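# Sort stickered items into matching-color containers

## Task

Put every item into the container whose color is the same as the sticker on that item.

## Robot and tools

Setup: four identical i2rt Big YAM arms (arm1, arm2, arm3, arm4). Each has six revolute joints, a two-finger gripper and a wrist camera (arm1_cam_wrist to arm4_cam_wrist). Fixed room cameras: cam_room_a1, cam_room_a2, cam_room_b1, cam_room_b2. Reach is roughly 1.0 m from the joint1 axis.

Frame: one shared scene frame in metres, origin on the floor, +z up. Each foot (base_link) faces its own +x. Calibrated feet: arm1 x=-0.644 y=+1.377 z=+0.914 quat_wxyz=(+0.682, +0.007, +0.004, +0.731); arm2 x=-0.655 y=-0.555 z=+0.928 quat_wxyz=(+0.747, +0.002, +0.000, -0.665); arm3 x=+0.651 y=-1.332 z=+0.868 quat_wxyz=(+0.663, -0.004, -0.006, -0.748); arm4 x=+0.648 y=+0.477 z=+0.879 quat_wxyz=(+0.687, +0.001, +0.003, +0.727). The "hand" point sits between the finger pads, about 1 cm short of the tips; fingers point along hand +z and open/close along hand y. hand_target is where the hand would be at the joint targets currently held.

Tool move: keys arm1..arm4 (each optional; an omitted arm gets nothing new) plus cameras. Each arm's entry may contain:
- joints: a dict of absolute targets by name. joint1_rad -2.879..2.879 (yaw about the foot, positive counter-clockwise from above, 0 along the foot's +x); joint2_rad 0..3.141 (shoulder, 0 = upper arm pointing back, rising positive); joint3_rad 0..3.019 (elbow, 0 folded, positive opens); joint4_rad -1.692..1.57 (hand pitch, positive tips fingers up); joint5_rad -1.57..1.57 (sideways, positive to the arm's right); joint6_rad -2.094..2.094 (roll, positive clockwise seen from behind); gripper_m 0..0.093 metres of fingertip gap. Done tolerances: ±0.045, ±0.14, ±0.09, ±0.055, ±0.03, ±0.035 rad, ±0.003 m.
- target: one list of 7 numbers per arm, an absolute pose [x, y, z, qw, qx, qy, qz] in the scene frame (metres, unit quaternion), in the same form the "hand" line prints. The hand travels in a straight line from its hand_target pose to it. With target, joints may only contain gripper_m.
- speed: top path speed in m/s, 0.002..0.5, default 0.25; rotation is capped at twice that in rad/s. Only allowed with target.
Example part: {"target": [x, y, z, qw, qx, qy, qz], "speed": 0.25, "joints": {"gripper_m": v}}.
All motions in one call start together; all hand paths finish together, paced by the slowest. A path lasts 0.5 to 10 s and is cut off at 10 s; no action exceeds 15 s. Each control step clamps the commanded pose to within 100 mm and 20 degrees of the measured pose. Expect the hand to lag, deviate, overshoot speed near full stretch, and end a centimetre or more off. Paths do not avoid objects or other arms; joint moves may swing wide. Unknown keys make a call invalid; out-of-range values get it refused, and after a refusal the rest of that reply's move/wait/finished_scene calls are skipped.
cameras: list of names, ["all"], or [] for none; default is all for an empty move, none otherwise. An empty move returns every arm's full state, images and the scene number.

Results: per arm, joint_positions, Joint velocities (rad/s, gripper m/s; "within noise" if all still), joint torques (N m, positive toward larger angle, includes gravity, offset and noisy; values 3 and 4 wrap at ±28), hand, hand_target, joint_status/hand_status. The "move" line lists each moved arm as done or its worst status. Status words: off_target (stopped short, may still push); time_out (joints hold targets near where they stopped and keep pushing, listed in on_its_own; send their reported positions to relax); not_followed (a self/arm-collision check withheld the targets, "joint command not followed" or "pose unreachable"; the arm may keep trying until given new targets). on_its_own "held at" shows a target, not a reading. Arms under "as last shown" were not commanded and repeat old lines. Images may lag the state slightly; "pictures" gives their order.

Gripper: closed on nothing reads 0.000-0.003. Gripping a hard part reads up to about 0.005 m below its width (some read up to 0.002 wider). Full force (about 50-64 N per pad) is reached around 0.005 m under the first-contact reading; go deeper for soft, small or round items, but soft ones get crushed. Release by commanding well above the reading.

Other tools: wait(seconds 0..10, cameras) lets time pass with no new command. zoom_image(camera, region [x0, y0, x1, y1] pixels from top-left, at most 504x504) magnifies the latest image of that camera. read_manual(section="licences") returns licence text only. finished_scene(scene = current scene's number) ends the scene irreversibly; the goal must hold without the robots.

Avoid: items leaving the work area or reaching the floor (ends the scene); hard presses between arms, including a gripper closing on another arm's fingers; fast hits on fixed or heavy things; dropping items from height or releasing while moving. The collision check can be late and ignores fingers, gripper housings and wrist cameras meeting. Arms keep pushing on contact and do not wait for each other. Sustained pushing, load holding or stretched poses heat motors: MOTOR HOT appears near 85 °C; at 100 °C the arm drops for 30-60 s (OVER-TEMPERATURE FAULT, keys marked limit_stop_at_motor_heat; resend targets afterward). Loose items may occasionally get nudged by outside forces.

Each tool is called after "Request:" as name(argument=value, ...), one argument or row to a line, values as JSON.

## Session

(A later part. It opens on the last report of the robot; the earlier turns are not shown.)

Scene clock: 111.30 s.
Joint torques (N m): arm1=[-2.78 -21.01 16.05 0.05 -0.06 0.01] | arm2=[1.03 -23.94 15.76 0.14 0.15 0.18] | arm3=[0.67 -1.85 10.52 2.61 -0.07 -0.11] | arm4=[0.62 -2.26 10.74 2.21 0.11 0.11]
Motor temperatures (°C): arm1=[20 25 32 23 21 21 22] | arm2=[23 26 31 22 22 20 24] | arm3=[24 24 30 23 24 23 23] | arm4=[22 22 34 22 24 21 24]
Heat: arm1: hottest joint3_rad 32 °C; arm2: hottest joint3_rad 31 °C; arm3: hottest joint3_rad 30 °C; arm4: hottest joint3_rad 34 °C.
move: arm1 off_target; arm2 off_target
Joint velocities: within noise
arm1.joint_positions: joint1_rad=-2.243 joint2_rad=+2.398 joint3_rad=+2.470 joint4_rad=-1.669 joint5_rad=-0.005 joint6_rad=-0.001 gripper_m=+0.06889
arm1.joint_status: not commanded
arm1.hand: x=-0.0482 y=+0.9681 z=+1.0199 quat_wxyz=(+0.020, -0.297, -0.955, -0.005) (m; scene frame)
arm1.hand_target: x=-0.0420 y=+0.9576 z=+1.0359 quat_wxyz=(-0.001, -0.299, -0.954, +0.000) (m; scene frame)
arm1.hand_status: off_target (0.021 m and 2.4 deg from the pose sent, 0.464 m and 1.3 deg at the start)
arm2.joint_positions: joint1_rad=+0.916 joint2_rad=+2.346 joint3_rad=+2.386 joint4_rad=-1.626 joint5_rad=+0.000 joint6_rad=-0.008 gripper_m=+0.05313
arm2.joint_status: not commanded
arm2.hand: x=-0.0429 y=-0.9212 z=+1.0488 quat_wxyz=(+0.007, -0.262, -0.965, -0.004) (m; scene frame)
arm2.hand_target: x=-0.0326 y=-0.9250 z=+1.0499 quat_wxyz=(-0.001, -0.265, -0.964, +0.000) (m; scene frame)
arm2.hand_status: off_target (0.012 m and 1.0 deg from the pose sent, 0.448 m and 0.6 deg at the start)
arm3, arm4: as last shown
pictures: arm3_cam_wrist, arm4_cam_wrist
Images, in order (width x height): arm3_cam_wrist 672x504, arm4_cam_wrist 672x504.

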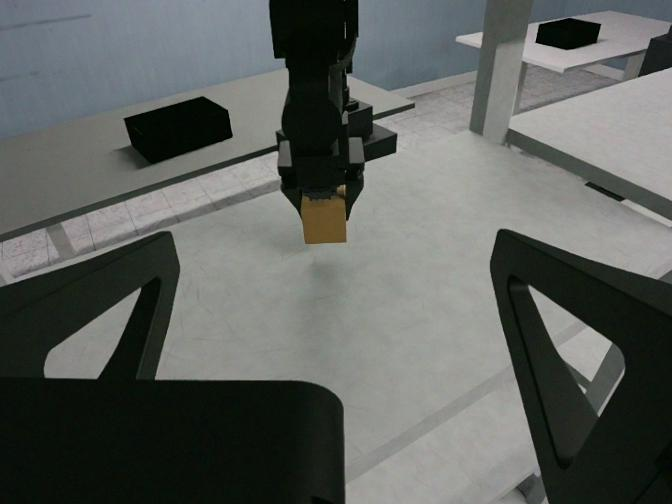

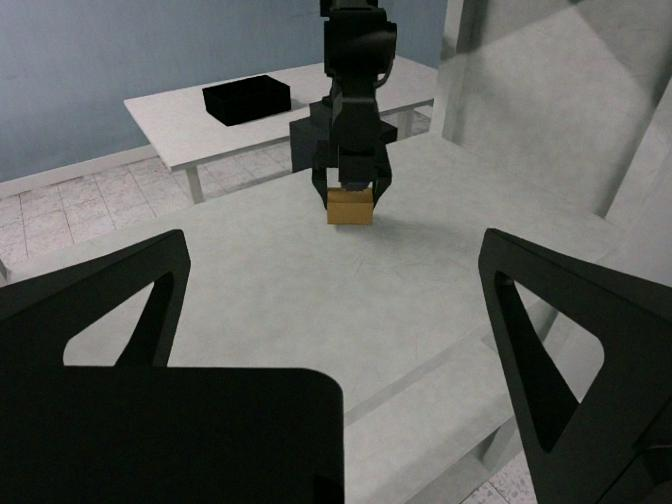

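Descend stepwise.

Request:
move(
  arm1={"target":[-0.041,0.957,1.008,0,-0.2995,-0.9541,0],"speed":0.08},
  arm2={"target":[-0.032,-0.9255,1.015,0,-0.2651,-0.9642,0],"speed":0.08},
)

Request:
move(
  arm1={"target":[-0.041,0.957,0.999,0,-0.2995,-0.9541,0],"speed":0.05},
  arm2={"target":[-0.032,-0.9255,1.003,0,-0.2651,-0.9642,0],"speed":0.05},
)

Request:
move(
  arm1={"target":[-0.041,0.957,0.990,0,-0.2995,-0.9541,0],"speed":0.05},
  arm2={"target":[-0.032,-0.9255,0.993,0,-0.2651,-0.9642,0],"speed":0.05},
  cameras=["arm3_cam_wrist","arm4_cam_wrist"],
)

Request:
zoom_image(
  camera="arm4_cam_wrist",
  region=[280, 140, 430, 260],
)

Request:
zoom_image(
  camera="arm3_cam_wrist",
  region=[250, 160, 400, 290],
)

Scene clock: 121.03 s.
Joint torques (N m): arm1=[-2.55 -21.25 10.8 0.91 -0.06 0] | arm2=[1.08 -24.29 10.03 1.33 0.15 0.17] | arm3=[0.73 -1.9 10.55 2.65 -0.06 -0.11] | arm4=[0.97 -2.61 10.86 2.13 0.12 0.14]
Motor temperatures (°C): arm1=[20 25 33 23 21 21 22] | arm2=[23 26 34 22 22 20 24] | arm3=[24 24 30 23 24 23 23] | arm4=[22 22 36 22 24 21 24]
Heat: arm1: hottest joint3_rad 33 °C; arm2: hottest joint3_rad 34 °C; arm3: hottest joint3_rad 30 °C; arm4: hottest joint3_rad 36 °C.
move: arm1 done; arm2 off_target
Joint velocities: within noise
arm1.joint_positions: joint1_rad=-2.243 joint2_rad=+2.398 joint3_rad=+2.451 joint4_rad=-1.616 joint5_rad=-0.005 joint6_rad=-0.001 gripper_m=+0.06889
arm1.joint_status: not commanded
arm1.hand: x=-0.0410 y=+0.9631 z=+1.0124 quat_wxyz=(+0.004, -0.297, -0.955, +0.000) (m; scene frame)
arm1.hand_target: x=-0.0411 y=+0.9570 z=+1.0079 quat_wxyz=(+0.000, -0.299, -0.954, +0.000) (m; scene frame)
arm1.hand_status: done (0.007 m and 0.5 deg from the pose sent, 0.018 m and 2.4 deg at the start)
arm2.joint_positions: joint1_rad=+0.916 joint2_rad=+2.346 joint3_rad=+2.364 joint4_rad=-1.563 joint5_rad=+0.000 joint6_rad=-0.008 gripper_m=+0.05313
arm2.joint_status: not commanded
arm2.hand: x=-0.0340 y=-0.9265 z=+1.0400 quat_wxyz=(-0.013, -0.262, -0.965, +0.002) (m; scene frame)
arm2.hand_target: x=-0.0326 y=-0.9251 z=+1.0154 quat_wxyz=(+0.000, -0.265, -0.964, +0.000) (m; scene frame)
arm2.hand_status: off_target (0.025 m and 1.5 deg from the pose sent, 0.036 m and 1.0 deg at the start)
arm3, arm4: as last shown
pictures: none

Scene clock: 122.00 s.
Joint torques (N m): arm1=[-1.79 -20.78 9.01 1.29 -0.03 0.06] | arm2=[1.03 -24.35 9.77 1.33 0.15 0.18] | arm3=[0.67 -1.96 10.55 2.62 -0.07 -0.11] | arm4=[0.97 -2.67 10.67 2.06 0.13 0.14]
Motor temperatures (°C): arm1=[20 25 33 23 21 21 22] | arm2=[23 26 34 22 22 20 24] | arm3=[24 24 30 23 24 23 23] | arm4=[22 22 36 22 24 21 24]
Heat: arm1: hottest joint3_rad 33 °C; arm2: hottest joint3_rad 34 °C; arm3: hottest joint3_rad 30 °C; arm4: hottest joint3_rad 36 °C.
move: arm1 off_target; arm2 off_target
Joint velocities: within noise
arm1.joint_positions: joint1_rad=-2.243 joint2_rad=+2.397 joint3_rad=+2.444 joint4_rad=-1.607 joint5_rad=-0.006 joint6_rad=-0.001 gripper_m=+0.06889
arm1.joint_status: not commanded
arm1.hand: x=-0.0404 y=+0.9628 z=+1.0105 quat_wxyz=(+0.002, -0.297, -0.955, +0.000) (m; scene frame)
arm1.hand_target: x=-0.0413 y=+0.9571 z=+0.9990 quat_wxyz=(+0.000, -0.299, -0.954, +0.000) (m; scene frame)
arm1.hand_status: off_target (0.013 m and 0.4 deg from the pose sent, 0.015 m and 0.5 deg at the start)
arm2.joint_positions: joint1_rad=+0.916 joint2_rad=+2.346 joint3_rad=+2.338 joint4_rad=-1.533 joint5_rad=+0.000 joint6_rad=-0.008 gripper_m=+0.05313
arm2.joint_status: not commanded
arm2.hand: x=-0.0331 y=-0.9270 z=+1.0301 quat_wxyz=(-0.014, -0.262, -0.965, +0.002) (m; scene frame)
arm2.hand_target: x=-0.0327 y=-0.9250 z=+1.0034 quat_wxyz=(+0.000, -0.265, -0.964, +0.000) (m; scene frame)
arm2.hand_status: off_target (0.027 m and 1.7 deg from the pose sent, 0.037 m and 1.5 deg at the start)
arm3, arm4: as last shown
pictures: none

Scene clock: 122.97 s.
Joint torques (N m): arm1=[-2.55 -20.13 8.76 1.72 -0.01 0.06] | arm2=[1.03 -23.88 9.77 1.35 0.14 0.17] | arm3=[0.67 -2.02 10.51 2.62 -0.07 -0.11] | arm4=[1.03 -2.2 10.74 2.21 0.14 0.14]
Motor temperatures (°C): arm1=[20 25 33 23 21 21 22] | arm2=[23 26 34 22 22 20 24] | arm3=[24 24 30 23 24 23 23] | arm4=[22 22 36 22 24 21 24]
Heat: arm1: hottest joint3_rad 33 °C; arm2: hottest joint3_rad 34 °C; arm3: hottest joint3_rad 30 °C; arm4: hottest joint3_rad 36 °C.
move: arm1 off_target; arm2 off_target
Joint velocities: within noise
arm1.joint_positions: joint1_rad=-2.243 joint2_rad=+2.385 joint3_rad=+2.421 joint4_rad=-1.587 joint5_rad=-0.006 joint6_rad=-0.001 gripper_m=+0.06889
arm1.joint_status: not commanded
arm1.hand: x=-0.0405 y=+0.9628 z=+1.0105 quat_wxyz=(-0.003, -0.297, -0.955, +0.001) (m; scene frame)
arm1.hand_target: x=-0.0415 y=+0.9573 z=+0.9904 quat_wxyz=(+0.000, -0.299, -0.954, +0.000) (m; scene frame)
arm1.hand_status: off_target (0.021 m and 0.5 deg from the pose sent, 0.021 m and 0.4 deg at the start)
arm2.joint_positions: joint1_rad=+0.916 joint2_rad=+2.346 joint3_rad=+2.316 joint4_rad=-1.509 joint5_rad=+0.000 joint6_rad=-0.008 gripper_m=+0.05313
arm2.joint_status: not commanded
arm2.hand: x=-0.0326 y=-0.9272 z=+1.0220 quat_wxyz=(-0.016, -0.262, -0.965, +0.002) (m; scene frame)
arm2.hand_target: x=-0.0328 y=-0.9249 z=+0.9935 quat_wxyz=(+0.000, -0.265, -0.964, +0.000) (m; scene frame)
arm2.hand_status: off_target (0.029 m and 1.9 deg from the pose sent, 0.037 m and 1.7 deg at the start)
arm3, arm4: as last shown
pictures: arm3_cam_wrist, arm4_cam_wrist
Images, in order (width x height): arm3_cam_wrist 672x504, arm4_cam_wrist 672x504.

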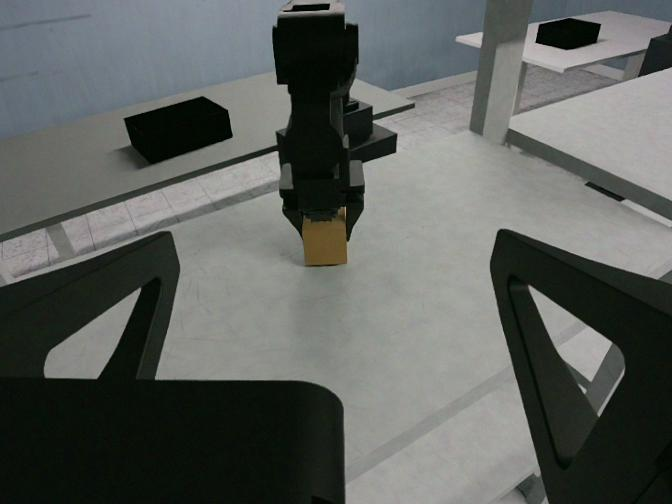

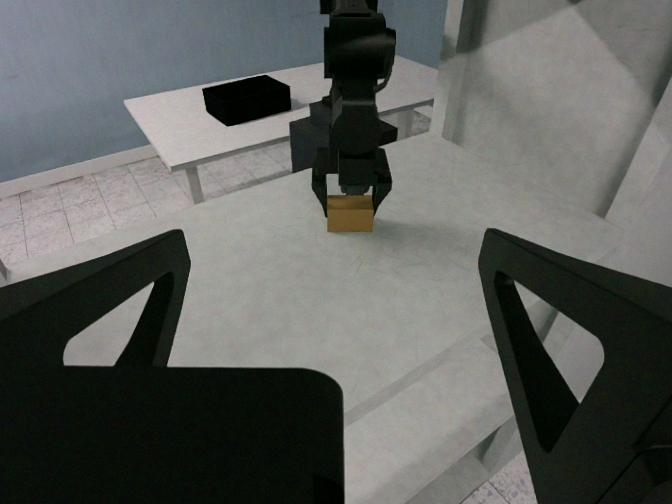

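Scaled by 3.360.

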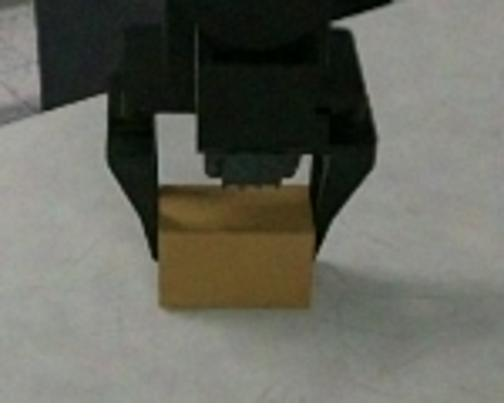

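Scaled by 3.360.

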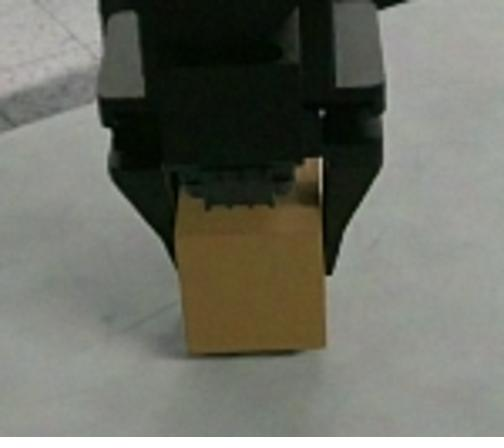

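Request:
move(
  arm1={"target":[-0.041,0.957,1.000,0,-0.2995,-0.9541,0],"speed":0.05},
  arm2={"target":[-0.032,-0.9255,0.984,0,-0.2651,-0.9642,0],"speed":0.05},
)

Request:
move(
  arm1={"joints":{"gripper_m":0.092}},
  arm2={"target":[-0.032,-0.9255,0.976,0,-0.2651,-0.9642,0],"speed":0.05},
  cameras=["arm1_cam_wrist","arm3_cam_wrist"],
)

Request:
zoom_image(
  camera="arm3_cam_wrist",
  region=[250, 160, 400, 290],
)

Scene clock: 129.37 s.
Joint torques (N m): arm1=[-3.08 -19.96 11.22 0.68 0.01 0.04] | arm2=[1.03 -23.65 9.24 1.59 0.12 0.16] | arm3=[0.62 -2.02 10.56 2.59 -0.06 -0.1] | arm4=[1.03 -2.49 10.74 2.21 0.11 0.15]
Motor temperatures (°C): arm1=[20 25 33 23 21 21 22] | arm2=[23 27 33 22 22 20 24] | arm3=[24 23 30 23 24 23 23] | arm4=[22 22 37 22 24 21 24]
Heat: arm1: hottest joint3_rad 33 °C; arm2: hottest joint3_rad 33 °C; arm3: hottest joint3_rad 30 °C; arm4: hottest joint3_rad 37 °C.
move: arm1 off_target; arm2 off_target
Joint velocities: within noise
arm1.joint_positions: joint1_rad=-2.243 joint2_rad=+2.385 joint3_rad=+2.421 joint4_rad=-1.587 joint5_rad=-0.006 joint6_rad=-0.001 gripper_m=+0.06889
arm1.joint_status: not commanded
arm1.hand: x=-0.0405 y=+0.9628 z=+1.0105 quat_wxyz=(-0.003, -0.297, -0.955, +0.001) (m; scene frame)
arm1.hand_target: x=-0.0412 y=+0.9571 z=+1.0001 quat_wxyz=(+0.000, -0.299, -0.954, +0.000) (m; scene frame)
arm1.hand_status: off_target (0.012 m and 0.5 deg from the pose sent, 0.012 m and 0.4 deg at the start)
arm2.joint_positions: joint1_rad=+0.916 joint2_rad=+2.346 joint3_rad=+2.304 joint4_rad=-1.493 joint5_rad=+0.001 joint6_rad=-0.008 gripper_m=+0.05313
arm2.joint_status: not commanded
arm2.hand: x=-0.0320 y=-0.9277 z=+1.0172 quat_wxyz=(-0.017, -0.262, -0.965, +0.003) (m; scene frame)
arm2.hand_target: x=-0.0330 y=-0.9248 z=+0.9847 quat_wxyz=(+0.000, -0.265, -0.964, +0.000) (m; scene frame)
arm2.hand_status: off_target (0.033 m and 2.1 deg from the pose sent, 0.038 m and 1.9 deg at the start)
arm3, arm4: as last shown
pictures: none

Scene clock: 130.33 s.
Joint torques (N m): arm1=[-2.78 -20.6 11.29 0.58 0.02 0] | arm2=[1.14 -23.47 8.13 2.18 0.07 0.16] | arm3=[0.62 -2.14 10.55 2.66 -0.05 -0.1] | arm4=[0.73 -1.85 10.74 2.14 0.08 0.13]
Motor temperatures (°C): arm1=[20 25 33 23 21 21 22] | arm2=[23 27 33 22 22 20 24] | arm3=[24 23 30 23 24 23 23] | arm4=[22 22 37 22 24 21 24]
Heat: arm1: hottest joint3_rad 33 °C; arm2: hottest joint3_rad 33 °C; arm3: hottest joint3_rad 30 °C; arm4: hottest joint3_rad 37 °C.
move: arm1 done; arm2 off_target
Joint velocities: within noise
arm1.joint_positions: joint1_rad=-2.243 joint2_rad=+2.390 joint3_rad=+2.421 joint4_rad=-1.587 joint5_rad=-0.006 joint6_rad=-0.001 gripper_m=+0.09196
arm1.joint_status: all done
arm1.hand: x=-0.0406 y=+0.9630 z=+1.0070 quat_wxyz=(+0.000, -0.297, -0.955, +0.000) (m; scene frame)
arm1.hand_target: x=-0.0413 y=+0.9571 z=+1.0001 quat_wxyz=(+0.000, -0.299, -0.954, +0.000) (m; scene frame)
arm1.hand_status: not commanded
arm2.joint_positions: joint1_rad=+0.916 joint2_rad=+2.346 joint3_rad=+2.299 joint4_rad=-1.488 joint5_rad=+0.002 joint6_rad=-0.008 gripper_m=+0.05313
arm2.joint_status: not commanded
arm2.hand: x=-0.0322 y=-0.9278 z=+1.0156 quat_wxyz=(-0.017, -0.262, -0.965, +0.004) (m; scene frame)
arm2.hand_target: x=-0.0335 y=-0.9246 z=+0.9770 quat_wxyz=(+0.000, -0.265, -0.964, +0.000) (m; scene frame)
arm2.hand_status: off_target (0.040 m and 2.1 deg from the pose sent, 0.041 m and 2.1 deg at the start)
arm3, arm4: as last shown
pictures: arm1_cam_wrist, arm3_cam_wrist
Images, in order (width x height): arm1_cam_wrist 672x504, arm3_cam_wrist 672x504.

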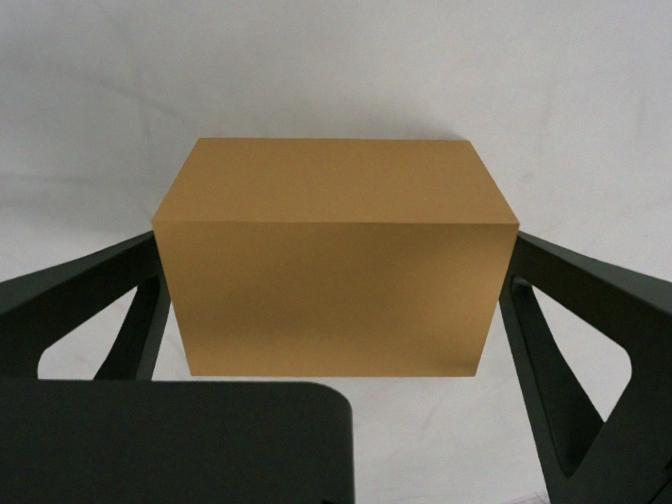

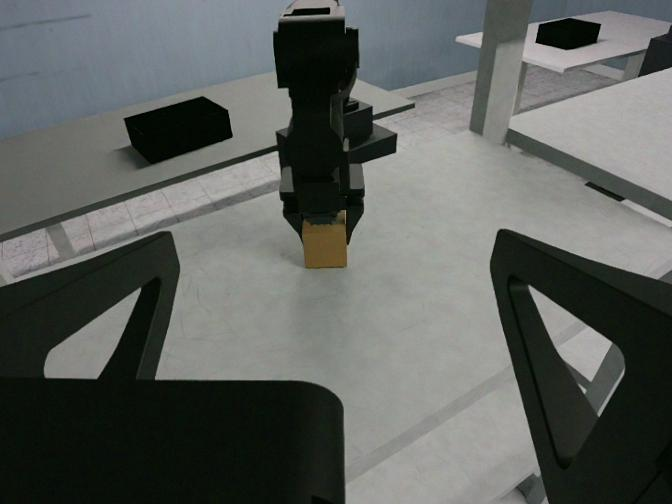

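Scaled by 3.360.

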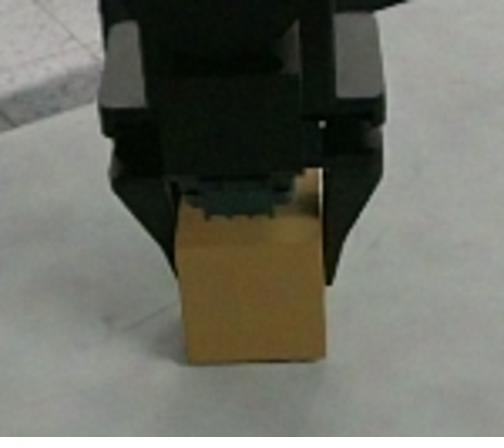

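Request:
move(
  arm2={"target":[-0.032,-0.9255,0.969,0,-0.2651,-0.9642,0],"speed":0.05},
  arm1={"target":[-0.13,1.02,1.05,0,-0.2995,-0.9541,0],"speed":0.12},
)

Request:
move(
  arm2={"target":[-0.033,-0.925,1.003,0,-0.2651,-0.9642,0],"speed":0.06},
  arm1={"target":[-0.4,1.21,1.055,0,-0.2995,-0.9541,0]},
  arm4={"target":[0.33,0.70,1.12,0.1135,-0.8823,0.2739,0.3655]},
)

Request:
move(
  arm2={"joints":{"gripper_m":0.092}},
  arm1={"joints":{"joint1_rad":-1.0}},
  cameras=["arm2_cam_wrist","arm3_cam_wrist"],
)

Request:
move(
  arm2={"target":[-0.11,-0.880,1.065,0,-0.2651,-0.9642,0],"speed":0.12},
  arm4={"target":[0.038,0.932,1.098,0.1135,-0.8823,0.2739,0.3655]},
  cameras=["arm4_cam_wrist"],
)

Request:
move(
  arm2={"target":[-0.42,-0.695,1.06,0,-0.2651,-0.9642,0]},
  arm3={"target":[0.33,-1.146,1.12,0.0997,-0.8920,0.2407,0.3695]},
)

Request:
move(
  arm3={"target":[0.058,-0.988,1.11,0.0932,-0.8961,0.2251,0.3712]},
  cameras=["arm3_cam_wrist","arm4_cam_wrist"],
)

Scene clock: 143.80 s.
Joint torques (N m): arm1=[-2.37 -18.67 10.29 0.88 0.12 0.01] | arm2=[1.08 -22.95 7.73 2.4 0.04 0.16] | arm3=[0.67 -2.02 10.54 2.63 -0.06 -0.1] | arm4=[0.79 -2.14 10.74 2.18 0.09 0.15]
Motor temperatures (°C): arm1=[20 26 33 23 21 21 22] | arm2=[23 27 31 22 22 20 24] | arm3=[24 23 30 23 24 23 23] | arm4=[22 22 38 22 24 21 24]
Heat: arm1: hottest joint3_rad 33 °C; arm2: hottest joint3_rad 31 °C; arm3: hottest joint3_rad 30 °C; arm4: hottest joint3_rad 38 °C.
move: arm1 done; arm2 off_target
Joint velocities: within noise
arm1.joint_positions: joint1_rad=-2.246 joint2_rad=+2.018 joint3_rad=+1.863 joint4_rad=-1.428 joint5_rad=-0.008 joint6_rad=+0.002 gripper_m=+0.09196
arm1.joint_status: not commanded
arm1.hand: x=-0.1308 y=+1.0236 z=+1.0408 quat_wxyz=(+0.013, -0.300, -0.954, -0.005) (m; scene frame)
arm1.hand_target: x=-0.1301 y=+1.0201 z=+1.0501 quat_wxyz=(+0.000, -0.300, -0.954, +0.000) (m; scene frame)
arm1.hand_status: done (0.010 m and 1.5 deg from the pose sent, 0.114 m and 0.3 deg at the start)
arm2.joint_positions: joint1_rad=+0.916 joint2_rad=+2.342 joint3_rad=+2.289 joint4_rad=-1.477 joint5_rad=+0.003 joint6_rad=-0.007 gripper_m=+0.05313
arm2.joint_status: not commanded
arm2.hand: x=-0.0321 y=-0.9280 z=+1.0150 quat_wxyz=(-0.020, -0.262, -0.965, +0.005) (m; scene frame)
arm2.hand_target: x=-0.0340 y=-0.9243 z=+0.9702 quat_wxyz=(+0.000, -0.265, -0.964, +0.000) (m; scene frame)
arm2.hand_status: off_target (0.046 m and 2.4 deg from the pose sent, 0.047 m and 2.1 deg at the start)
arm3, arm4: as last shown
pictures: none

Scene clock: 145.97 s.
Joint torques (N m): arm1=[-2.02 -4.48 10.51 0.16 0.11 0.01] | arm2=[1.03 -23.53 13.48 -0.03 0.03 0.16] | arm3=[0.56 -2.08 10.5 2.62 -0.07 -0.1] | arm4=[1.55 -4.48 10.18 0.69 0.2 0.09]
Motor temperatures (°C): arm1=[20 26 33 23 21 21 22] | arm2=[23 27 31 22 22 20 24] | arm3=[24 23 30 23 24 23 23] | arm4=[22 22 38 22 24 21 24]
Heat: arm1: hottest joint3_rad 33 °C; arm2: hottest joint3_rad 31 °C; arm3: hottest joint3_rad 30 °C; arm4: hottest joint3_rad 38 °C.
move: arm1 done; arm2 off_target; arm4 done
Joint velocities: within noise
arm1.joint_positions: joint1_rad=-2.246 joint2_rad=+1.139 joint3_rad=+0.841 joint4_rad=-1.259 joint5_rad=-0.008 joint6_rad=+0.002 gripper_m=+0.09196
arm1.joint_status: not commanded
arm1.hand: x=-0.3998 y=+1.2104 z=+1.0526 quat_wxyz=(+0.000, -0.300, -0.954, -0.001) (m; scene frame)
arm1.hand_target: x=-0.4001 y=+1.2100 z=+1.0549 quat_wxyz=(+0.000, -0.300, -0.954, +0.000) (m; scene frame)
arm1.hand_status: done (0.002 m and 0.1 deg from the pose sent, 0.328 m and 1.5 deg at the start)
arm2.joint_positions: joint1_rad=+0.916 joint2_rad=+2.337 joint3_rad=+2.283 joint4_rad=-1.494 joint5_rad=+0.003 joint6_rad=-0.007 gripper_m=+0.05313
arm2.joint_status: not commanded
arm2.hand: x=-0.0367 y=-0.9253 z=+1.0160 quat_wxyz=(-0.011, -0.262, -0.965, +0.003) (m; scene frame)
arm2.hand_target: x=-0.0334 y=-0.9247 z=+1.0030 quat_wxyz=(-0.001, -0.265, -0.964, +0.000) (m; scene frame)
arm2.hand_status: off_target (0.014 m and 1.4 deg from the pose sent, 0.012 m and 2.4 deg at the start)
arm3.joint_positions: joint1_rad=-1.975 joint2_rad=+0.668 joint3_rad=+0.751 joint4_rad=-0.098 joint5_rad=+0.002 joint6_rad=+0.005 gripper_m=+0.09402
arm3.joint_status: not commanded
arm3.hand: x=+0.3086 y=-1.1265 z=+1.3105 quat_wxyz=(+0.176, -0.689, +0.192, +0.676) (m; scene frame)
arm3.hand_target: x=+0.3085 y=-1.1226 z=+1.3143 quat_wxyz=(+0.182, -0.684, +0.191, +0.680) (m; scene frame)
arm3.hand_status: not commanded
arm4.joint_positions: joint1_rad=+0.901 joint2_rad=+0.880 joint3_rad=+0.740 joint4_rad=-0.642 joint5_rad=-0.001 joint6_rad=-0.011 gripper_m=+0.09400
arm4.joint_status: not commanded
arm4.hand: x=+0.3326 y=+0.7014 z=+1.1178 quat_wxyz=(-0.116, +0.881, -0.275, -0.368) (m; scene frame)
arm4.hand_target: x=+0.3301 y=+0.7000 z=+1.1199 quat_wxyz=(-0.113, +0.882, -0.274, -0.365) (m; scene frame)
arm4.hand_status: done (0.004 m and 0.4 deg from the pose sent, 0.198 m and 43.3 deg at the start)
pictures: none

Scene clock: 147.60 s.
Joint torques (N m): arm1=[-1.08 -4.31 10.59 0.06 0.04 0] | arm2=[1.08 -23.65 13.48 0.23 0.04 0.16] | arm3=[0.73 -1.96 10.58 2.62 -0.07 -0.1] | arm4=[1.73 -4.54 10.18 0.61 0.15 0.11]
Motor temperatures (°C): arm1=[20 26 33 23 21 21 22] | arm2=[23 27 32 22 22 20 24] | arm3=[24 23 30 23 24 23 23] | arm4=[22 22 38 22 24 21 24]
Heat: arm1: hottest joint3_rad 33 °C; arm2: hottest joint3_rad 32 °C; arm3: hottest joint3_rad 30 °C; arm4: hottest joint3_rad 38 °C.
move: arm1 done; arm2 done
Joint velocities: within noise
arm1.joint_positions: joint1_rad=-1.004 joint2_rad=+1.139 joint3_rad=+0.841 joint4_rad=-1.259 joint5_rad=-0.008 joint6_rad=+0.002 gripper_m=+0.09198
arm1.joint_status: all done
arm1.hand: x=-0.4058 y=+1.5519 z=+1.0536 quat_wxyz=(+0.001, +0.311, -0.950, -0.010) (m; scene frame)
arm1.hand_target: x=-0.4064 y=+1.5526 z=+1.0559 quat_wxyz=(+0.001, +0.314, -0.950, -0.009) (m; scene frame)
arm1.hand_status: not commanded
arm2.joint_positions: joint1_rad=+0.916 joint2_rad=+2.338 joint3_rad=+2.283 joint4_rad=-1.500 joint5_rad=+0.003 joint6_rad=-0.007 gripper_m=+0.09194
arm2.joint_status: all done
arm2.hand: x=-0.0382 y=-0.9244 z=+1.0149 quat_wxyz=(-0.008, -0.262, -0.965, +0.002) (m; scene frame)
arm2.hand_target: x=-0.0334 y=-0.9247 z=+1.0029 quat_wxyz=(-0.001, -0.265, -0.964, +0.000) (m; scene frame)
arm2.hand_status: not commanded
arm3, arm4: as last shown
pictures: arm2_cam_wrist, arm3_cam_wrist
Images, in order (width x height): arm2_cam_wrist 672x504, arm3_cam_wrist 672x504.

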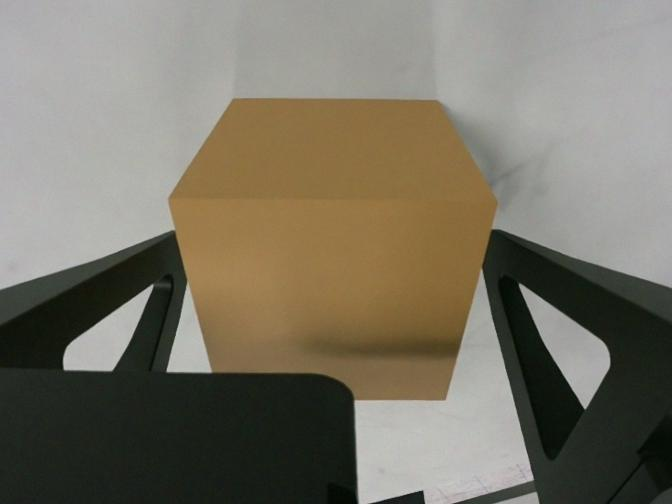

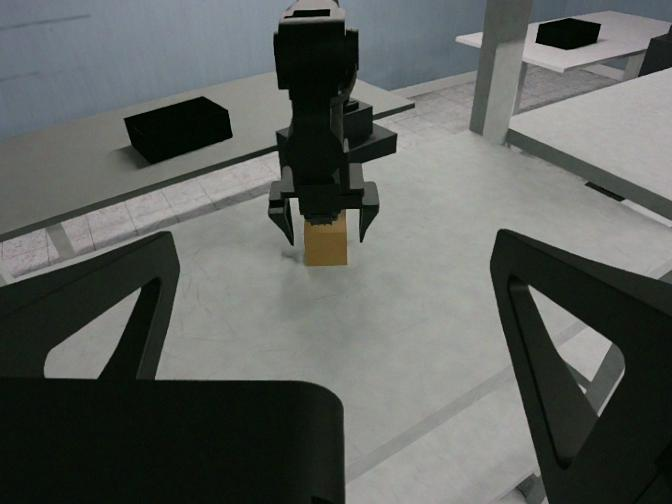

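Scene clock: 149.73 s.
Joint torques (N m): arm1=[-1.03 -4.84 10.4 0.34 0.05 0.01] | arm2=[0.85 -24.23 9.25 1.26 -0.03 0.17] | arm3=[0.67 -1.85 10.52 2.63 -0.07 -0.11] | arm4=[0.09 -21.3 12.98 0.72 -0.03 -0.08]
Motor temperatures (°C): arm1=[20 26 33 23 21 21 22] | arm2=[23 27 32 22 22 20 24] | arm3=[24 23 30 23 24 23 23] | arm4=[22 22 38 22 24 21 24]
Heat: arm1: hottest joint3_rad 33 °C; arm2: hottest joint3_rad 32 °C; arm3: hottest joint3_rad 30 °C; arm4: hottest joint3_rad 38 °C.
move: arm2 done; arm4 off_target
Joint velocities: within noise
arm1, arm3: as last shown
arm2.joint_positions: joint1_rad=+0.917 joint2_rad=+2.058 joint3_rad=+1.930 joint4_rad=-1.452 joint5_rad=+0.003 joint6_rad=-0.008 gripper_m=+0.09194
arm2.joint_status: not commanded
arm2.hand: x=-0.1099 y=-0.8818 z=+1.0643 quat_wxyz=(+0.005, -0.262, -0.965, -0.002) (m; scene frame)
arm2.hand_target: x=-0.1100 y=-0.8800 z=+1.0650 quat_wxyz=(+0.000, -0.265, -0.964, +0.000) (m; scene frame)
arm2.hand_status: done (0.002 m and 0.7 deg from the pose sent, 0.098 m and 1.0 deg at the start)
arm4.joint_positions: joint1_rad=+0.877 joint2_rad=+1.886 joint3_rad=+1.657 joint4_rad=-0.582 joint5_rad=-0.022 joint6_rad=-0.020 gripper_m=+0.09400
arm4.joint_status: not commanded
arm4.hand: x=+0.0467 y=+0.9194 z=+1.0830 quat_wxyz=(-0.108, +0.886, -0.279, -0.356) (m; scene frame)
arm4.hand_target: x=+0.0390 y=+0.9314 z=+1.0979 quat_wxyz=(-0.114, +0.882, -0.274, -0.366) (m; scene frame)
arm4.hand_status: off_target (0.021 m and 1.5 deg from the pose sent, 0.375 m and 0.4 deg at the start)
pictures: arm4_cam_wrist
Images, in order (width x height): arm4_cam_wrist 672x504.

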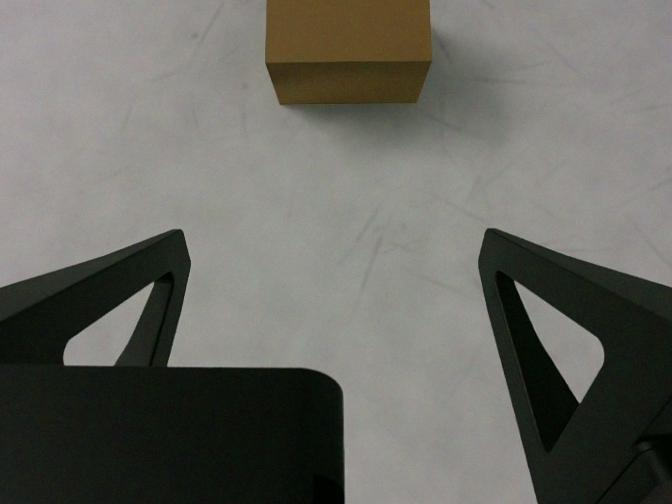

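Scene clock: 151.87 s.
Joint torques (N m): arm1=[-1.61 -4.13 10.45 0.27 0.04 0] | arm2=[1.2 -7.24 9.5 0.35 -0.02 0.2] | arm3=[2.43 -3.6 10.11 1.13 0.13 -0.03] | arm4=[0.21 -21.36 13.08 0.7 -0.08 -0.07]
Motor temperatures (°C): arm1=[20 26 33 23 21 21 22] | arm2=[23 27 31 22 22 20 24] | arm3=[24 23 30 23 24 23 23] | arm4=[22 22 39 22 24 21 24]
Heat: arm1: hottest joint3_rad 33 °C; arm2: hottest joint3_rad 31 °C; arm3: hottest joint3_rad 30 °C; arm4: hottest joint3_rad 39 °C.
move: arm2 done; arm3 done
Joint velocities: within noise
arm1, arm4: as last shown
arm2.joint_positions: joint1_rad=+0.917 joint2_rad=+1.098 joint3_rad=+0.792 joint4_rad=-1.245 joint5_rad=+0.003 joint6_rad=-0.008 gripper_m=+0.09194
arm2.joint_status: not commanded
arm2.hand: x=-0.4160 y=-0.6995 z=+1.0638 quat_wxyz=(-0.010, -0.262, -0.965, +0.003) (m; scene frame)
arm2.hand_target: x=-0.4200 y=-0.6951 z=+1.0601 quat_wxyz=(+0.000, -0.265, -0.964, +0.000) (m; scene frame)
arm2.hand_status: done (0.007 m and 1.2 deg from the pose sent, 0.362 m and 0.7 deg at the start)
arm3.joint_positions: joint1_rad=-1.969 joint2_rad=+0.809 joint3_rad=+0.751 joint4_rad=-0.711 joint5_rad=+0.022 joint6_rad=+0.005 gripper_m=+0.09402
arm3.joint_status: not commanded
arm3.hand: x=+0.3322 y=-1.1412 z=+1.1216 quat_wxyz=(+0.103, -0.889, +0.245, +0.373) (m; scene frame)
arm3.hand_target: x=+0.3301 y=-1.1459 z=+1.1201 quat_wxyz=(+0.100, -0.892, +0.241, +0.370) (m; scene frame)
arm3.hand_status: done (0.006 m and 0.8 deg from the pose sent, 0.193 m and 43.7 deg at the start)
pictures: none

Scene clock: 153.77 s.
Joint torques (N m): arm1=[-1.61 -4.13 10.59 0.18 0.06 0.05] | arm2=[1.26 -7.12 9.47 0.36 -0.01 0.19] | arm3=[1.2 -17.96 14.06 1.05 -0.09 -0.12] | arm4=[0.26 -21.13 13.01 0.76 -0.08 -0.09]
Motor temperatures (°C): arm1=[20 26 33 23 21 21 22] | arm2=[23 27 32 22 22 20 24] | arm3=[24 23 31 23 24 23 23] | arm4=[22 22 39 22 24 21 24]
Heat: arm1: hottest joint3_rad 33 °C; arm2: hottest joint3_rad 32 °C; arm3: hottest joint3_rad 31 °C; arm4: hottest joint3_rad 39 °C.
move: arm3 off_target
Joint velocities: within noise
arm1, arm2, arm4: as last shown
arm3.joint_positions: joint1_rad=-1.969 joint2_rad=+1.675 joint3_rad=+1.424 joint4_rad=-0.566 joint5_rad=-0.012 joint6_rad=-0.023 gripper_m=+0.09402
arm3.joint_status: not commanded
arm3.hand: x=+0.0695 y=-0.9982 z=+1.0868 quat_wxyz=(+0.087, -0.903, +0.229, +0.354) (m; scene frame)
arm3.hand_target: x=+0.0592 y=-0.9886 z=+1.1101 quat_wxyz=(+0.093, -0.896, +0.225, +0.371) (m; scene frame)
arm3.hand_status: off_target (0.028 m and 2.2 deg from the pose sent, 0.314 m and 2.7 deg at the start)
pictures: arm3_cam_wrist, arm4_cam_wrist
Images, in order (width x height): arm3_cam_wrist 672x504, arm4_cam_wrist 672x504.

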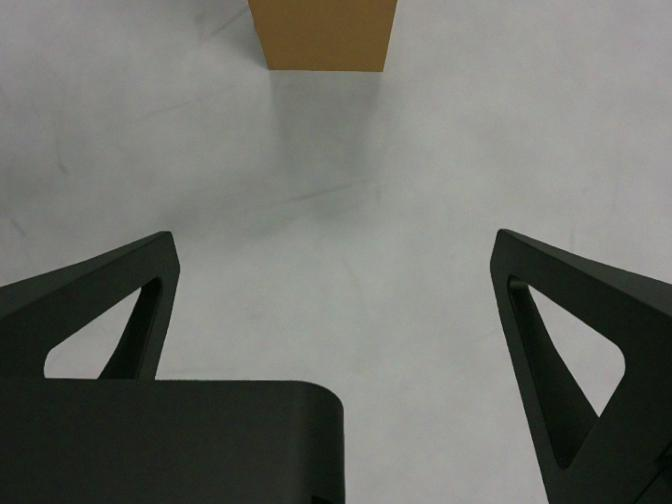

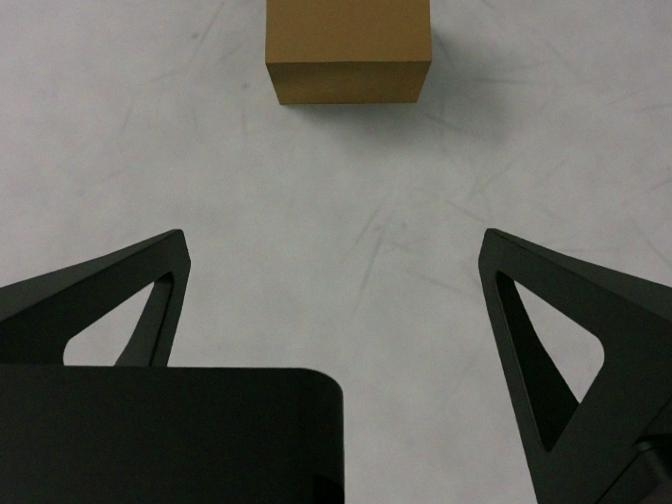

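Request:
move(
  arm4={"target":[-0.0128,0.9743,1.055,0.1135,-0.8823,0.2739,0.3655],"speed":0.12},
  arm3={"target":[-0.009,-0.957,1.080,0.0981,-0.8930,0.2368,0.3699],"speed":0.12},
  cameras=["arm3_cam_wrist","arm4_cam_wrist"],
)

Scene clock: 166.13 s.
Joint torques (N m): arm1=[-1.2 -4.31 10.44 0.18 0.02 0.03] | arm2=[1.26 -7.06 9.48 0.36 -0.01 0.2] | arm3=[2.2 -21.07 14.37 1.03 0.12 0.02] | arm4=[0.21 -24.06 13.12 0.7 -0.05 -0.08]
Motor temperatures (°C): arm1=[20 25 33 23 21 21 22] | arm2=[23 27 32 22 22 20 24] | arm3=[24 23 32 23 24 23 23] | arm4=[22 23 41 22 24 21 24]
Heat: arm1: hottest joint3_rad 33 °C; arm2: hottest joint3_rad 32 °C; arm3: hottest joint3_rad 32 °C; arm4: hottest joint3_rad 41 °C.
move: arm3 off_target; arm4 off_target
Joint velocities: within noise
arm1, arm2: as last shown
arm3.joint_positions: joint1_rad=-1.969 joint2_rad=+1.877 joint3_rad=+1.629 joint4_rad=-0.568 joint5_rad=+0.012 joint6_rad=-0.009 gripper_m=+0.09402
arm3.joint_status: not commanded
arm3.hand: x=+0.0085 y=-0.9590 z=+1.0585 quat_wxyz=(+0.095, -0.900, +0.239, +0.352) (m; scene frame)
arm3.hand_target: x=-0.0076 y=-0.9577 z=+1.0803 quat_wxyz=(+0.098, -0.893, +0.237, +0.370) (m; scene frame)
arm3.hand_status: off_target (0.028 m and 2.2 deg from the pose sent, 0.089 m and 2.6 deg at the start)
arm4.joint_positions: joint1_rad=+0.873 joint2_rad=+2.091 joint3_rad=+1.873 joint4_rad=-0.590 joint5_rad=-0.025 joint6_rad=-0.024 gripper_m=+0.09400
arm4.joint_status: not commanded
arm4.hand: x=-0.0052 y=+0.9614 z=+1.0435 quat_wxyz=(-0.108, +0.885, -0.279, -0.357) (m; scene frame)
arm4.hand_target: x=-0.0119 y=+0.9736 z=+1.0552 quat_wxyz=(-0.114, +0.882, -0.274, -0.366) (m; scene frame)
arm4.hand_status: off_target (0.019 m and 1.3 deg from the pose sent, 0.086 m and 1.5 deg at the start)
pictures: arm3_cam_wrist, arm4_cam_wrist
Images, in order (width x height): arm3_cam_wrist 672x504, arm4_cam_wrist 672x504.

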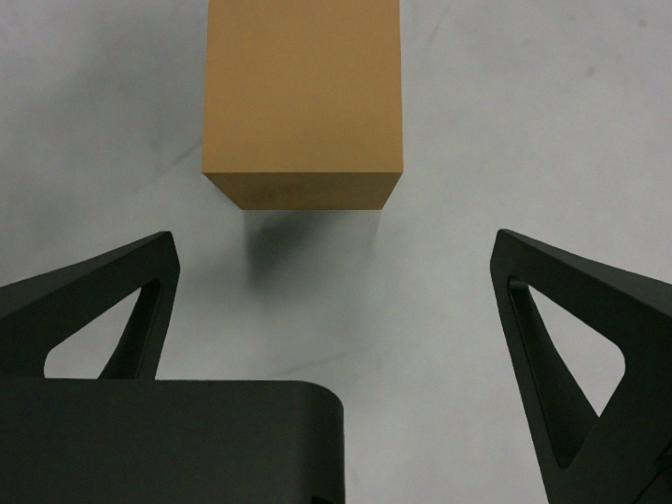

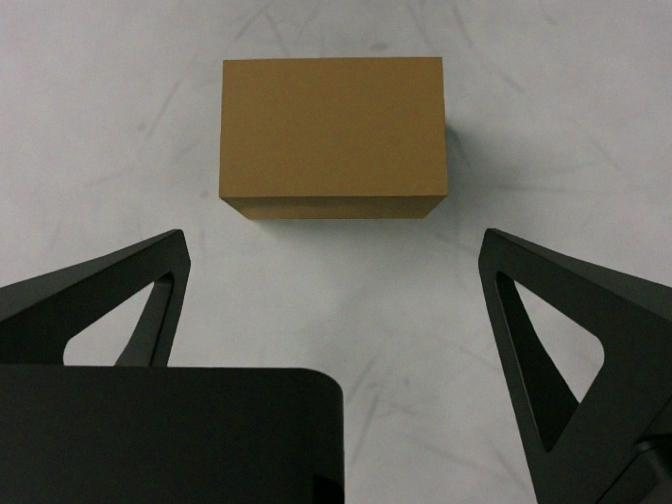

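Request:
move(
  arm4={"target":[-0.0471,0.9983,1.018,0.1135,-0.8823,0.2739,0.3655],"speed":0.08},
  arm3={"target":[-0.0595,-0.9391,1.047,0.0981,-0.8930,0.2368,0.3699],"speed":0.08},
  cameras=["arm3_cam_wrist","arm4_cam_wrist"],
)

Scene clock: 177.03 s.
Joint torques (N m): arm1=[-1.38 -4.01 10.3 0.1 0.07 -0.03] | arm2=[1.38 -7.06 9.51 0.39 0 0.2] | arm3=[2.43 -22.95 14.39 1.05 0.13 0.02] | arm4=[0.44 -25.05 13.18 0.65 -0.04 -0.07]
Motor temperatures (°C): arm1=[20 25 33 23 21 21 22] | arm2=[23 26 32 22 22 20 23] | arm3=[24 24 32 23 24 23 23] | arm4=[22 23 40 22 24 21 24]
Heat: arm1: hottest joint3_rad 33 °C; arm2: hottest joint3_rad 32 °C; arm3: hottest joint3_rad 32 °C; arm4: hottest joint3_rad 40 °C.
move: arm3 off_target; arm4 off_target
Joint velocities: within noise
arm1, arm2: as last shown
arm3.joint_positions: joint1_rad=-1.961 joint2_rad=+2.035 joint3_rad=+1.797 joint4_rad=-0.571 joint5_rad=+0.021 joint6_rad=+0.000 gripper_m=+0.09402
arm3.joint_status: not commanded
arm3.hand: x=-0.0403 y=-0.9376 z=+1.0300 quat_wxyz=(+0.097, -0.898, +0.240, +0.355) (m; scene frame)
arm3.hand_target: x=-0.0582 y=-0.9399 z=+1.0470 quat_wxyz=(+0.098, -0.893, +0.237, +0.370) (m; scene frame)
arm3.hand_status: off_target (0.026 m and 1.9 deg from the pose sent, 0.072 m and 2.2 deg at the start)
arm4.joint_positions: joint1_rad=+0.873 joint2_rad=+2.230 joint3_rad=+2.037 joint4_rad=-0.602 joint5_rad=-0.025 joint6_rad=-0.026 gripper_m=+0.09400
arm4.joint_status: not commanded
arm4.hand: x=-0.0395 y=+0.9870 z=+1.0184 quat_wxyz=(-0.111, +0.883, -0.277, -0.363) (m; scene frame)
arm4.hand_target: x=-0.0463 y=+0.9977 z=+1.0178 quat_wxyz=(-0.114, +0.882, -0.274, -0.366) (m; scene frame)
arm4.hand_status: off_target (0.014 m and 0.6 deg from the pose sent, 0.061 m and 1.3 deg at the start)
pictures: arm3_cam_wrist, arm4_cam_wrist
Images, in order (width x height): arm3_cam_wrist 672x504, arm4_cam_wrist 672x504.

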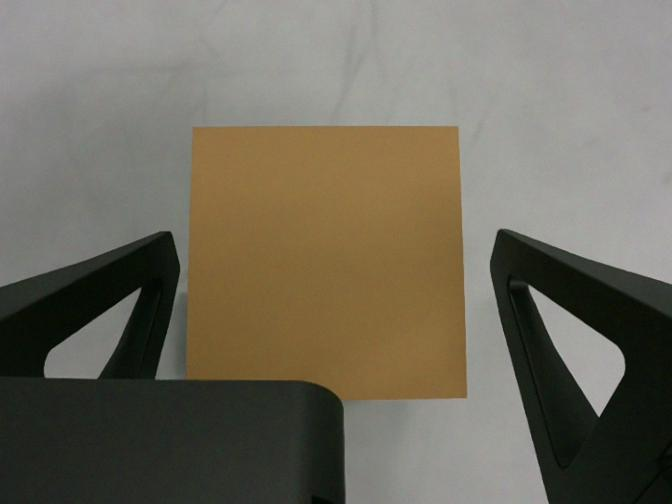

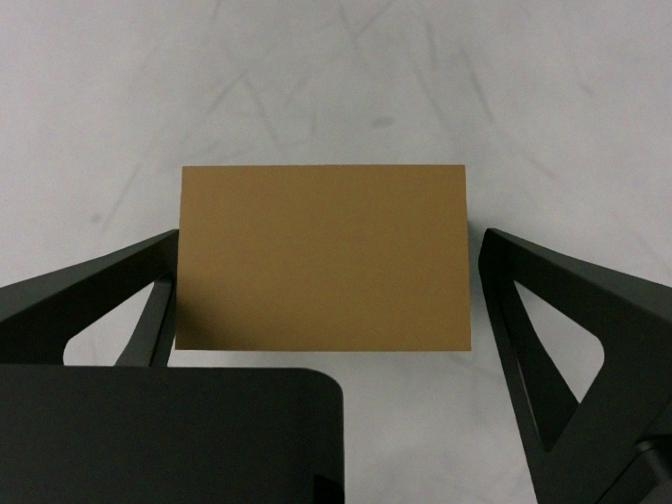

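Request:
move(
  arm4={"target":[-0.049,0.995,1.004,0.1135,-0.8823,0.2739,0.3655],"speed":0.06},
  arm3={"joints":{"gripper_m":0.045}},
  cameras=["arm3_cam_wrist","arm4_cam_wrist"],
)

Scene clock: 181.67 s.
Joint torques (N m): arm1=[-1.2 -4.84 10.44 0.28 0.03 0.05] | arm2=[1.32 -7.12 9.48 0.34 -0.01 0.21] | arm3=[2.43 -23.06 14.43 1.02 0.11 0.01] | arm4=[0.73 -25.11 11.52 1.62 0.09 -0.01]
Motor temperatures (°C): arm1=[20 25 33 23 21 21 22] | arm2=[23 26 32 22 22 20 23] | arm3=[24 24 33 23 24 23 23] | arm4=[22 24 42 22 24 21 24]
Heat: arm1: hottest joint3_rad 33 °C; arm2: hottest joint3_rad 32 °C; arm3: hottest joint3_rad 33 °C; arm4: hottest joint3_rad 42 °C.
move: arm3 off_target; arm4 off_target
Joint velocities: within noise
arm1, arm2: as last shown
arm3.joint_positions: joint1_rad=-1.961 joint2_rad=+2.035 joint3_rad=+1.797 joint4_rad=-0.572 joint5_rad=+0.021 joint6_rad=+0.001 gripper_m=+0.05311
arm3.joint_status: gripper_m off_target (ended at +0.05314, target +0.04500)
arm3.hand: x=-0.0402 y=-0.9376 z=+1.0300 quat_wxyz=(+0.097, -0.898, +0.241, +0.354) (m; scene frame)
arm3.hand_target: x=-0.0581 y=-0.9398 z=+1.0470 quat_wxyz=(+0.098, -0.893, +0.237, +0.370) (m; scene frame)
arm3.hand_status: not commanded
arm4.joint_positions: joint1_rad=+0.873 joint2_rad=+2.235 joint3_rad=+2.037 joint4_rad=-0.602 joint5_rad=-0.025 joint6_rad=-0.026 gripper_m=+0.09400
arm4.joint_status: not commanded
arm4.hand: x=-0.0396 y=+0.9870 z=+1.0147 quat_wxyz=(-0.110, +0.884, -0.277, -0.361) (m; scene frame)
arm4.hand_target: x=-0.0482 y=+0.9943 z=+1.0039 quat_wxyz=(-0.114, +0.882, -0.274, -0.366) (m; scene frame)
arm4.hand_status: off_target (0.016 m and 0.8 deg from the pose sent, 0.019 m and 0.6 deg at the start)
pictures: arm3_cam_wrist, arm4_cam_wrist
Images, in order (width x height): arm3_cam_wrist 672x504, arm4_cam_wrist 672x504.

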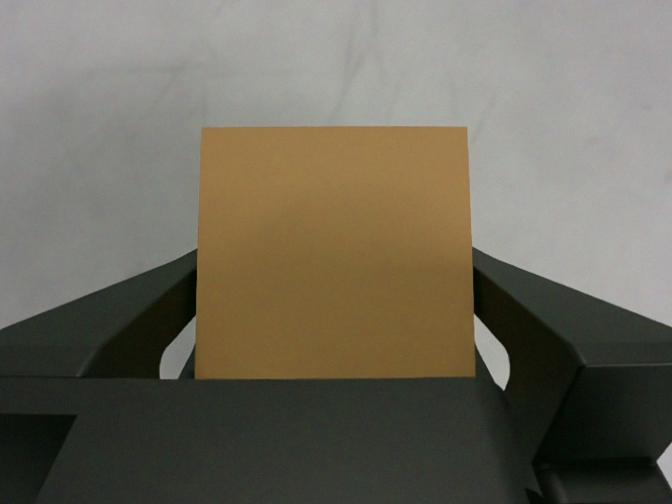

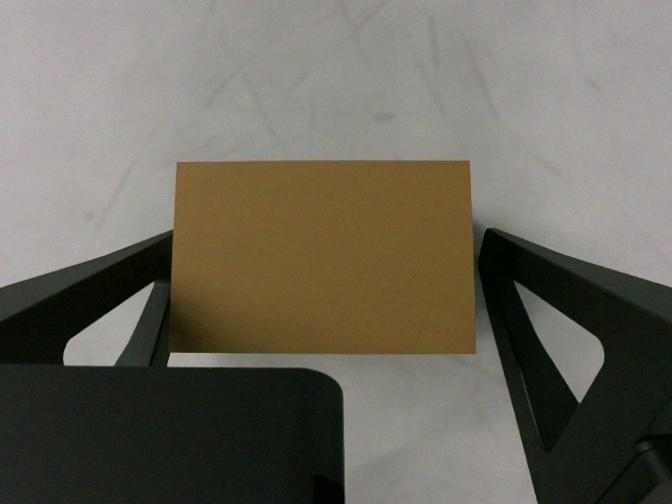

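Request:
move(
  arm4={"target":[-0.052,0.989,0.995,0.1135,-0.8823,0.2739,0.3655],"speed":0.06},
  arm3={"target":[0.01,-0.966,1.105,0.0997,-0.8920,0.2407,0.3695],"speed":0.15},
  cameras=["arm4_cam_wrist"],
)

Scene clock: 187.50 s.
Joint torques (N m): arm1=[-1.96 -4.66 10.28 0.2 0.02 0.02] | arm2=[1.26 -7.06 9.48 0.4 0 0.2] | arm3=[1.55 -21.66 9.59 1.21 0.02 -0.01] | arm4=[1.49 -24.64 10.19 1.81 0.22 0.02]
Motor temperatures (°C): arm1=[20 25 33 23 21 21 22] | arm2=[23 26 32 22 22 20 23] | arm3=[24 24 33 23 24 23 23] | arm4=[22 25 42 22 24 21 24]
Heat: arm1: hottest joint3_rad 33 °C; arm2: hottest joint3_rad 32 °C; arm3: hottest joint3_rad 33 °C; arm4: hottest joint3_rad 42 °C.
move: arm3 done; arm4 off_target
Joint velocities: within noise
arm1, arm2: as last shown
arm3.joint_positions: joint1_rad=-1.961 joint2_rad=+1.825 joint3_rad=+1.662 joint4_rad=-0.608 joint5_rad=+0.021 joint6_rad=+0.001 gripper_m=+0.05311
arm3.joint_status: not commanded
arm3.hand: x=+0.0093 y=-0.9643 z=+1.1065 quat_wxyz=(+0.102, -0.891, +0.239, +0.372) (m; scene frame)
arm3.hand_target: x=+0.0101 y=-0.9659 z=+1.1050 quat_wxyz=(+0.100, -0.892, +0.241, +0.369) (m; scene frame)
arm3.hand_status: done (0.002 m and 0.4 deg from the pose sent, 0.095 m and 1.9 deg at the start)
arm4.joint_positions: joint1_rad=+0.873 joint2_rad=+2.238 joint3_rad=+2.037 joint4_rad=-0.581 joint5_rad=-0.022 joint6_rad=-0.026 gripper_m=+0.09400
arm4.joint_status: not commanded
arm4.hand: x=-0.0422 y=+0.9896 z=+1.0157 quat_wxyz=(-0.114, +0.880, -0.277, -0.368) (m; scene frame)
arm4.hand_target: x=-0.0511 y=+0.9882 z=+0.9950 quat_wxyz=(-0.113, +0.882, -0.274, -0.365) (m; scene frame)
arm4.hand_status: off_target (0.023 m and 0.5 deg from the pose sent, 0.023 m and 0.8 deg at the start)
pictures: arm4_cam_wrist
Images, in order (width x height): arm4_cam_wrist 672x504.

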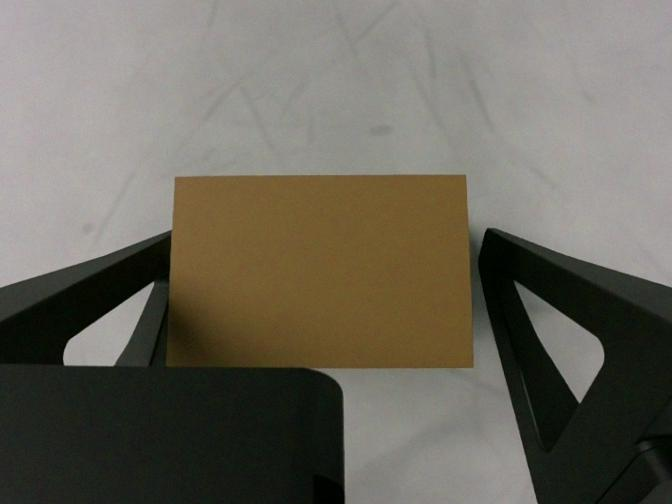

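Request:
move(
  arm4={"target":[-0.046,0.987,0.984,0.1135,-0.8823,0.2739,0.3655],"speed":0.06},
  arm3={"target":[0.34,-1.146,1.12,0.0997,-0.8920,0.2407,0.3695]},
  cameras=["arm4_cam_wrist"],
)

Scene clock: 195.40 s.
Joint torques (N m): arm1=[-1.32 -4.6 10.41 0.06 0.08 0.02] | arm2=[1.32 -7.06 9.52 0.39 0 0.2] | arm3=[0.26 -3.14 9.87 1.24 -0.09 -0.11] | arm4=[1.55 -25.47 8.17 1.69 0.11 0.02]
Motor temperatures (°C): arm1=[20 25 33 23 21 21 22] | arm2=[23 26 32 22 22 20 23] | arm3=[24 24 33 23 24 23 24] | arm4=[22 26 42 22 24 21 24]
Heat: arm1: hottest joint3_rad 33 °C; arm2: hottest joint3_rad 32 °C; arm3: hottest joint3_rad 33 °C; arm4: hottest joint3_rad 42 °C.
move: arm3 done; arm4 off_target
Joint velocities: within noise
arm1.joint_positions: joint1_rad=-1.004 joint2_rad=+1.139 joint3_rad=+0.841 joint4_rad=-1.259 joint5_rad=-0.008 joint6_rad=+0.002 gripper_m=+0.09198
arm1.joint_status: not commanded
arm1.hand: x=-0.4058 y=+1.5519 z=+1.0536 quat_wxyz=(+0.001, +0.311, -0.950, -0.010) (m; scene frame)
arm1.hand_target: x=-0.4064 y=+1.5526 z=+1.0559 quat_wxyz=(+0.001, +0.314, -0.950, -0.009) (m; scene frame)
arm1.hand_status: not commanded
arm2: as last shown
arm3.joint_positions: joint1_rad=-1.961 joint2_rad=+0.778 joint3_rad=+0.742 joint4_rad=-0.729 joint5_rad=+0.013 joint6_rad=+0.001 gripper_m=+0.05311
arm3.joint_status: not commanded
arm3.hand: x=+0.3376 y=-1.1497 z=+1.1236 quat_wxyz=(+0.099, -0.890, +0.237, +0.375) (m; scene frame)
arm3.hand_target: x=+0.3400 y=-1.1461 z=+1.1201 quat_wxyz=(+0.100, -0.892, +0.241, +0.370) (m; scene frame)
arm3.hand_status: done (0.006 m and 0.8 deg from the pose sent, 0.378 m and 0.4 deg at the start)
arm4.joint_positions: joint1_rad=+0.873 joint2_rad=+2.238 joint3_rad=+2.019 joint4_rad=-0.540 joint5_rad=-0.021 joint6_rad=-0.026 gripper_m=+0.09400
arm4.joint_status: not commanded
arm4.hand: x=-0.0443 y=+0.9913 z=+1.0133 quat_wxyz=(-0.118, +0.876, -0.275, -0.378) (m; scene frame)
arm4.hand_target: x=-0.0453 y=+0.9864 z=+0.9842 quat_wxyz=(-0.113, +0.882, -0.274, -0.365) (m; scene frame)
arm4.hand_status: off_target (0.030 m and 1.7 deg from the pose sent, 0.032 m and 0.5 deg at the start)
pictures: arm4_cam_wrist
Images, in order (width x height): arm4_cam_wrist 672x504.

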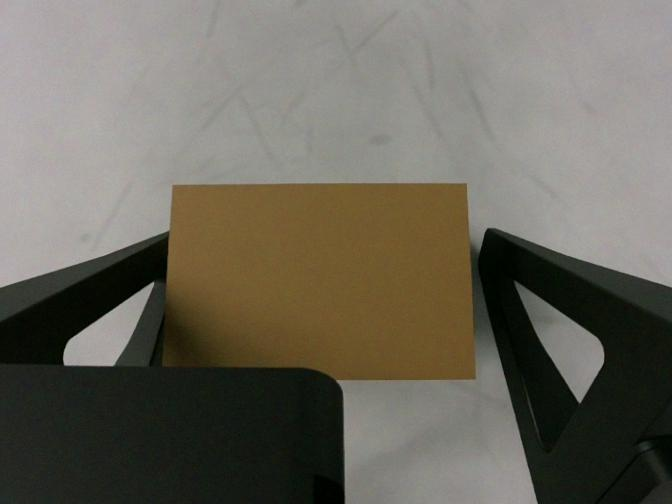

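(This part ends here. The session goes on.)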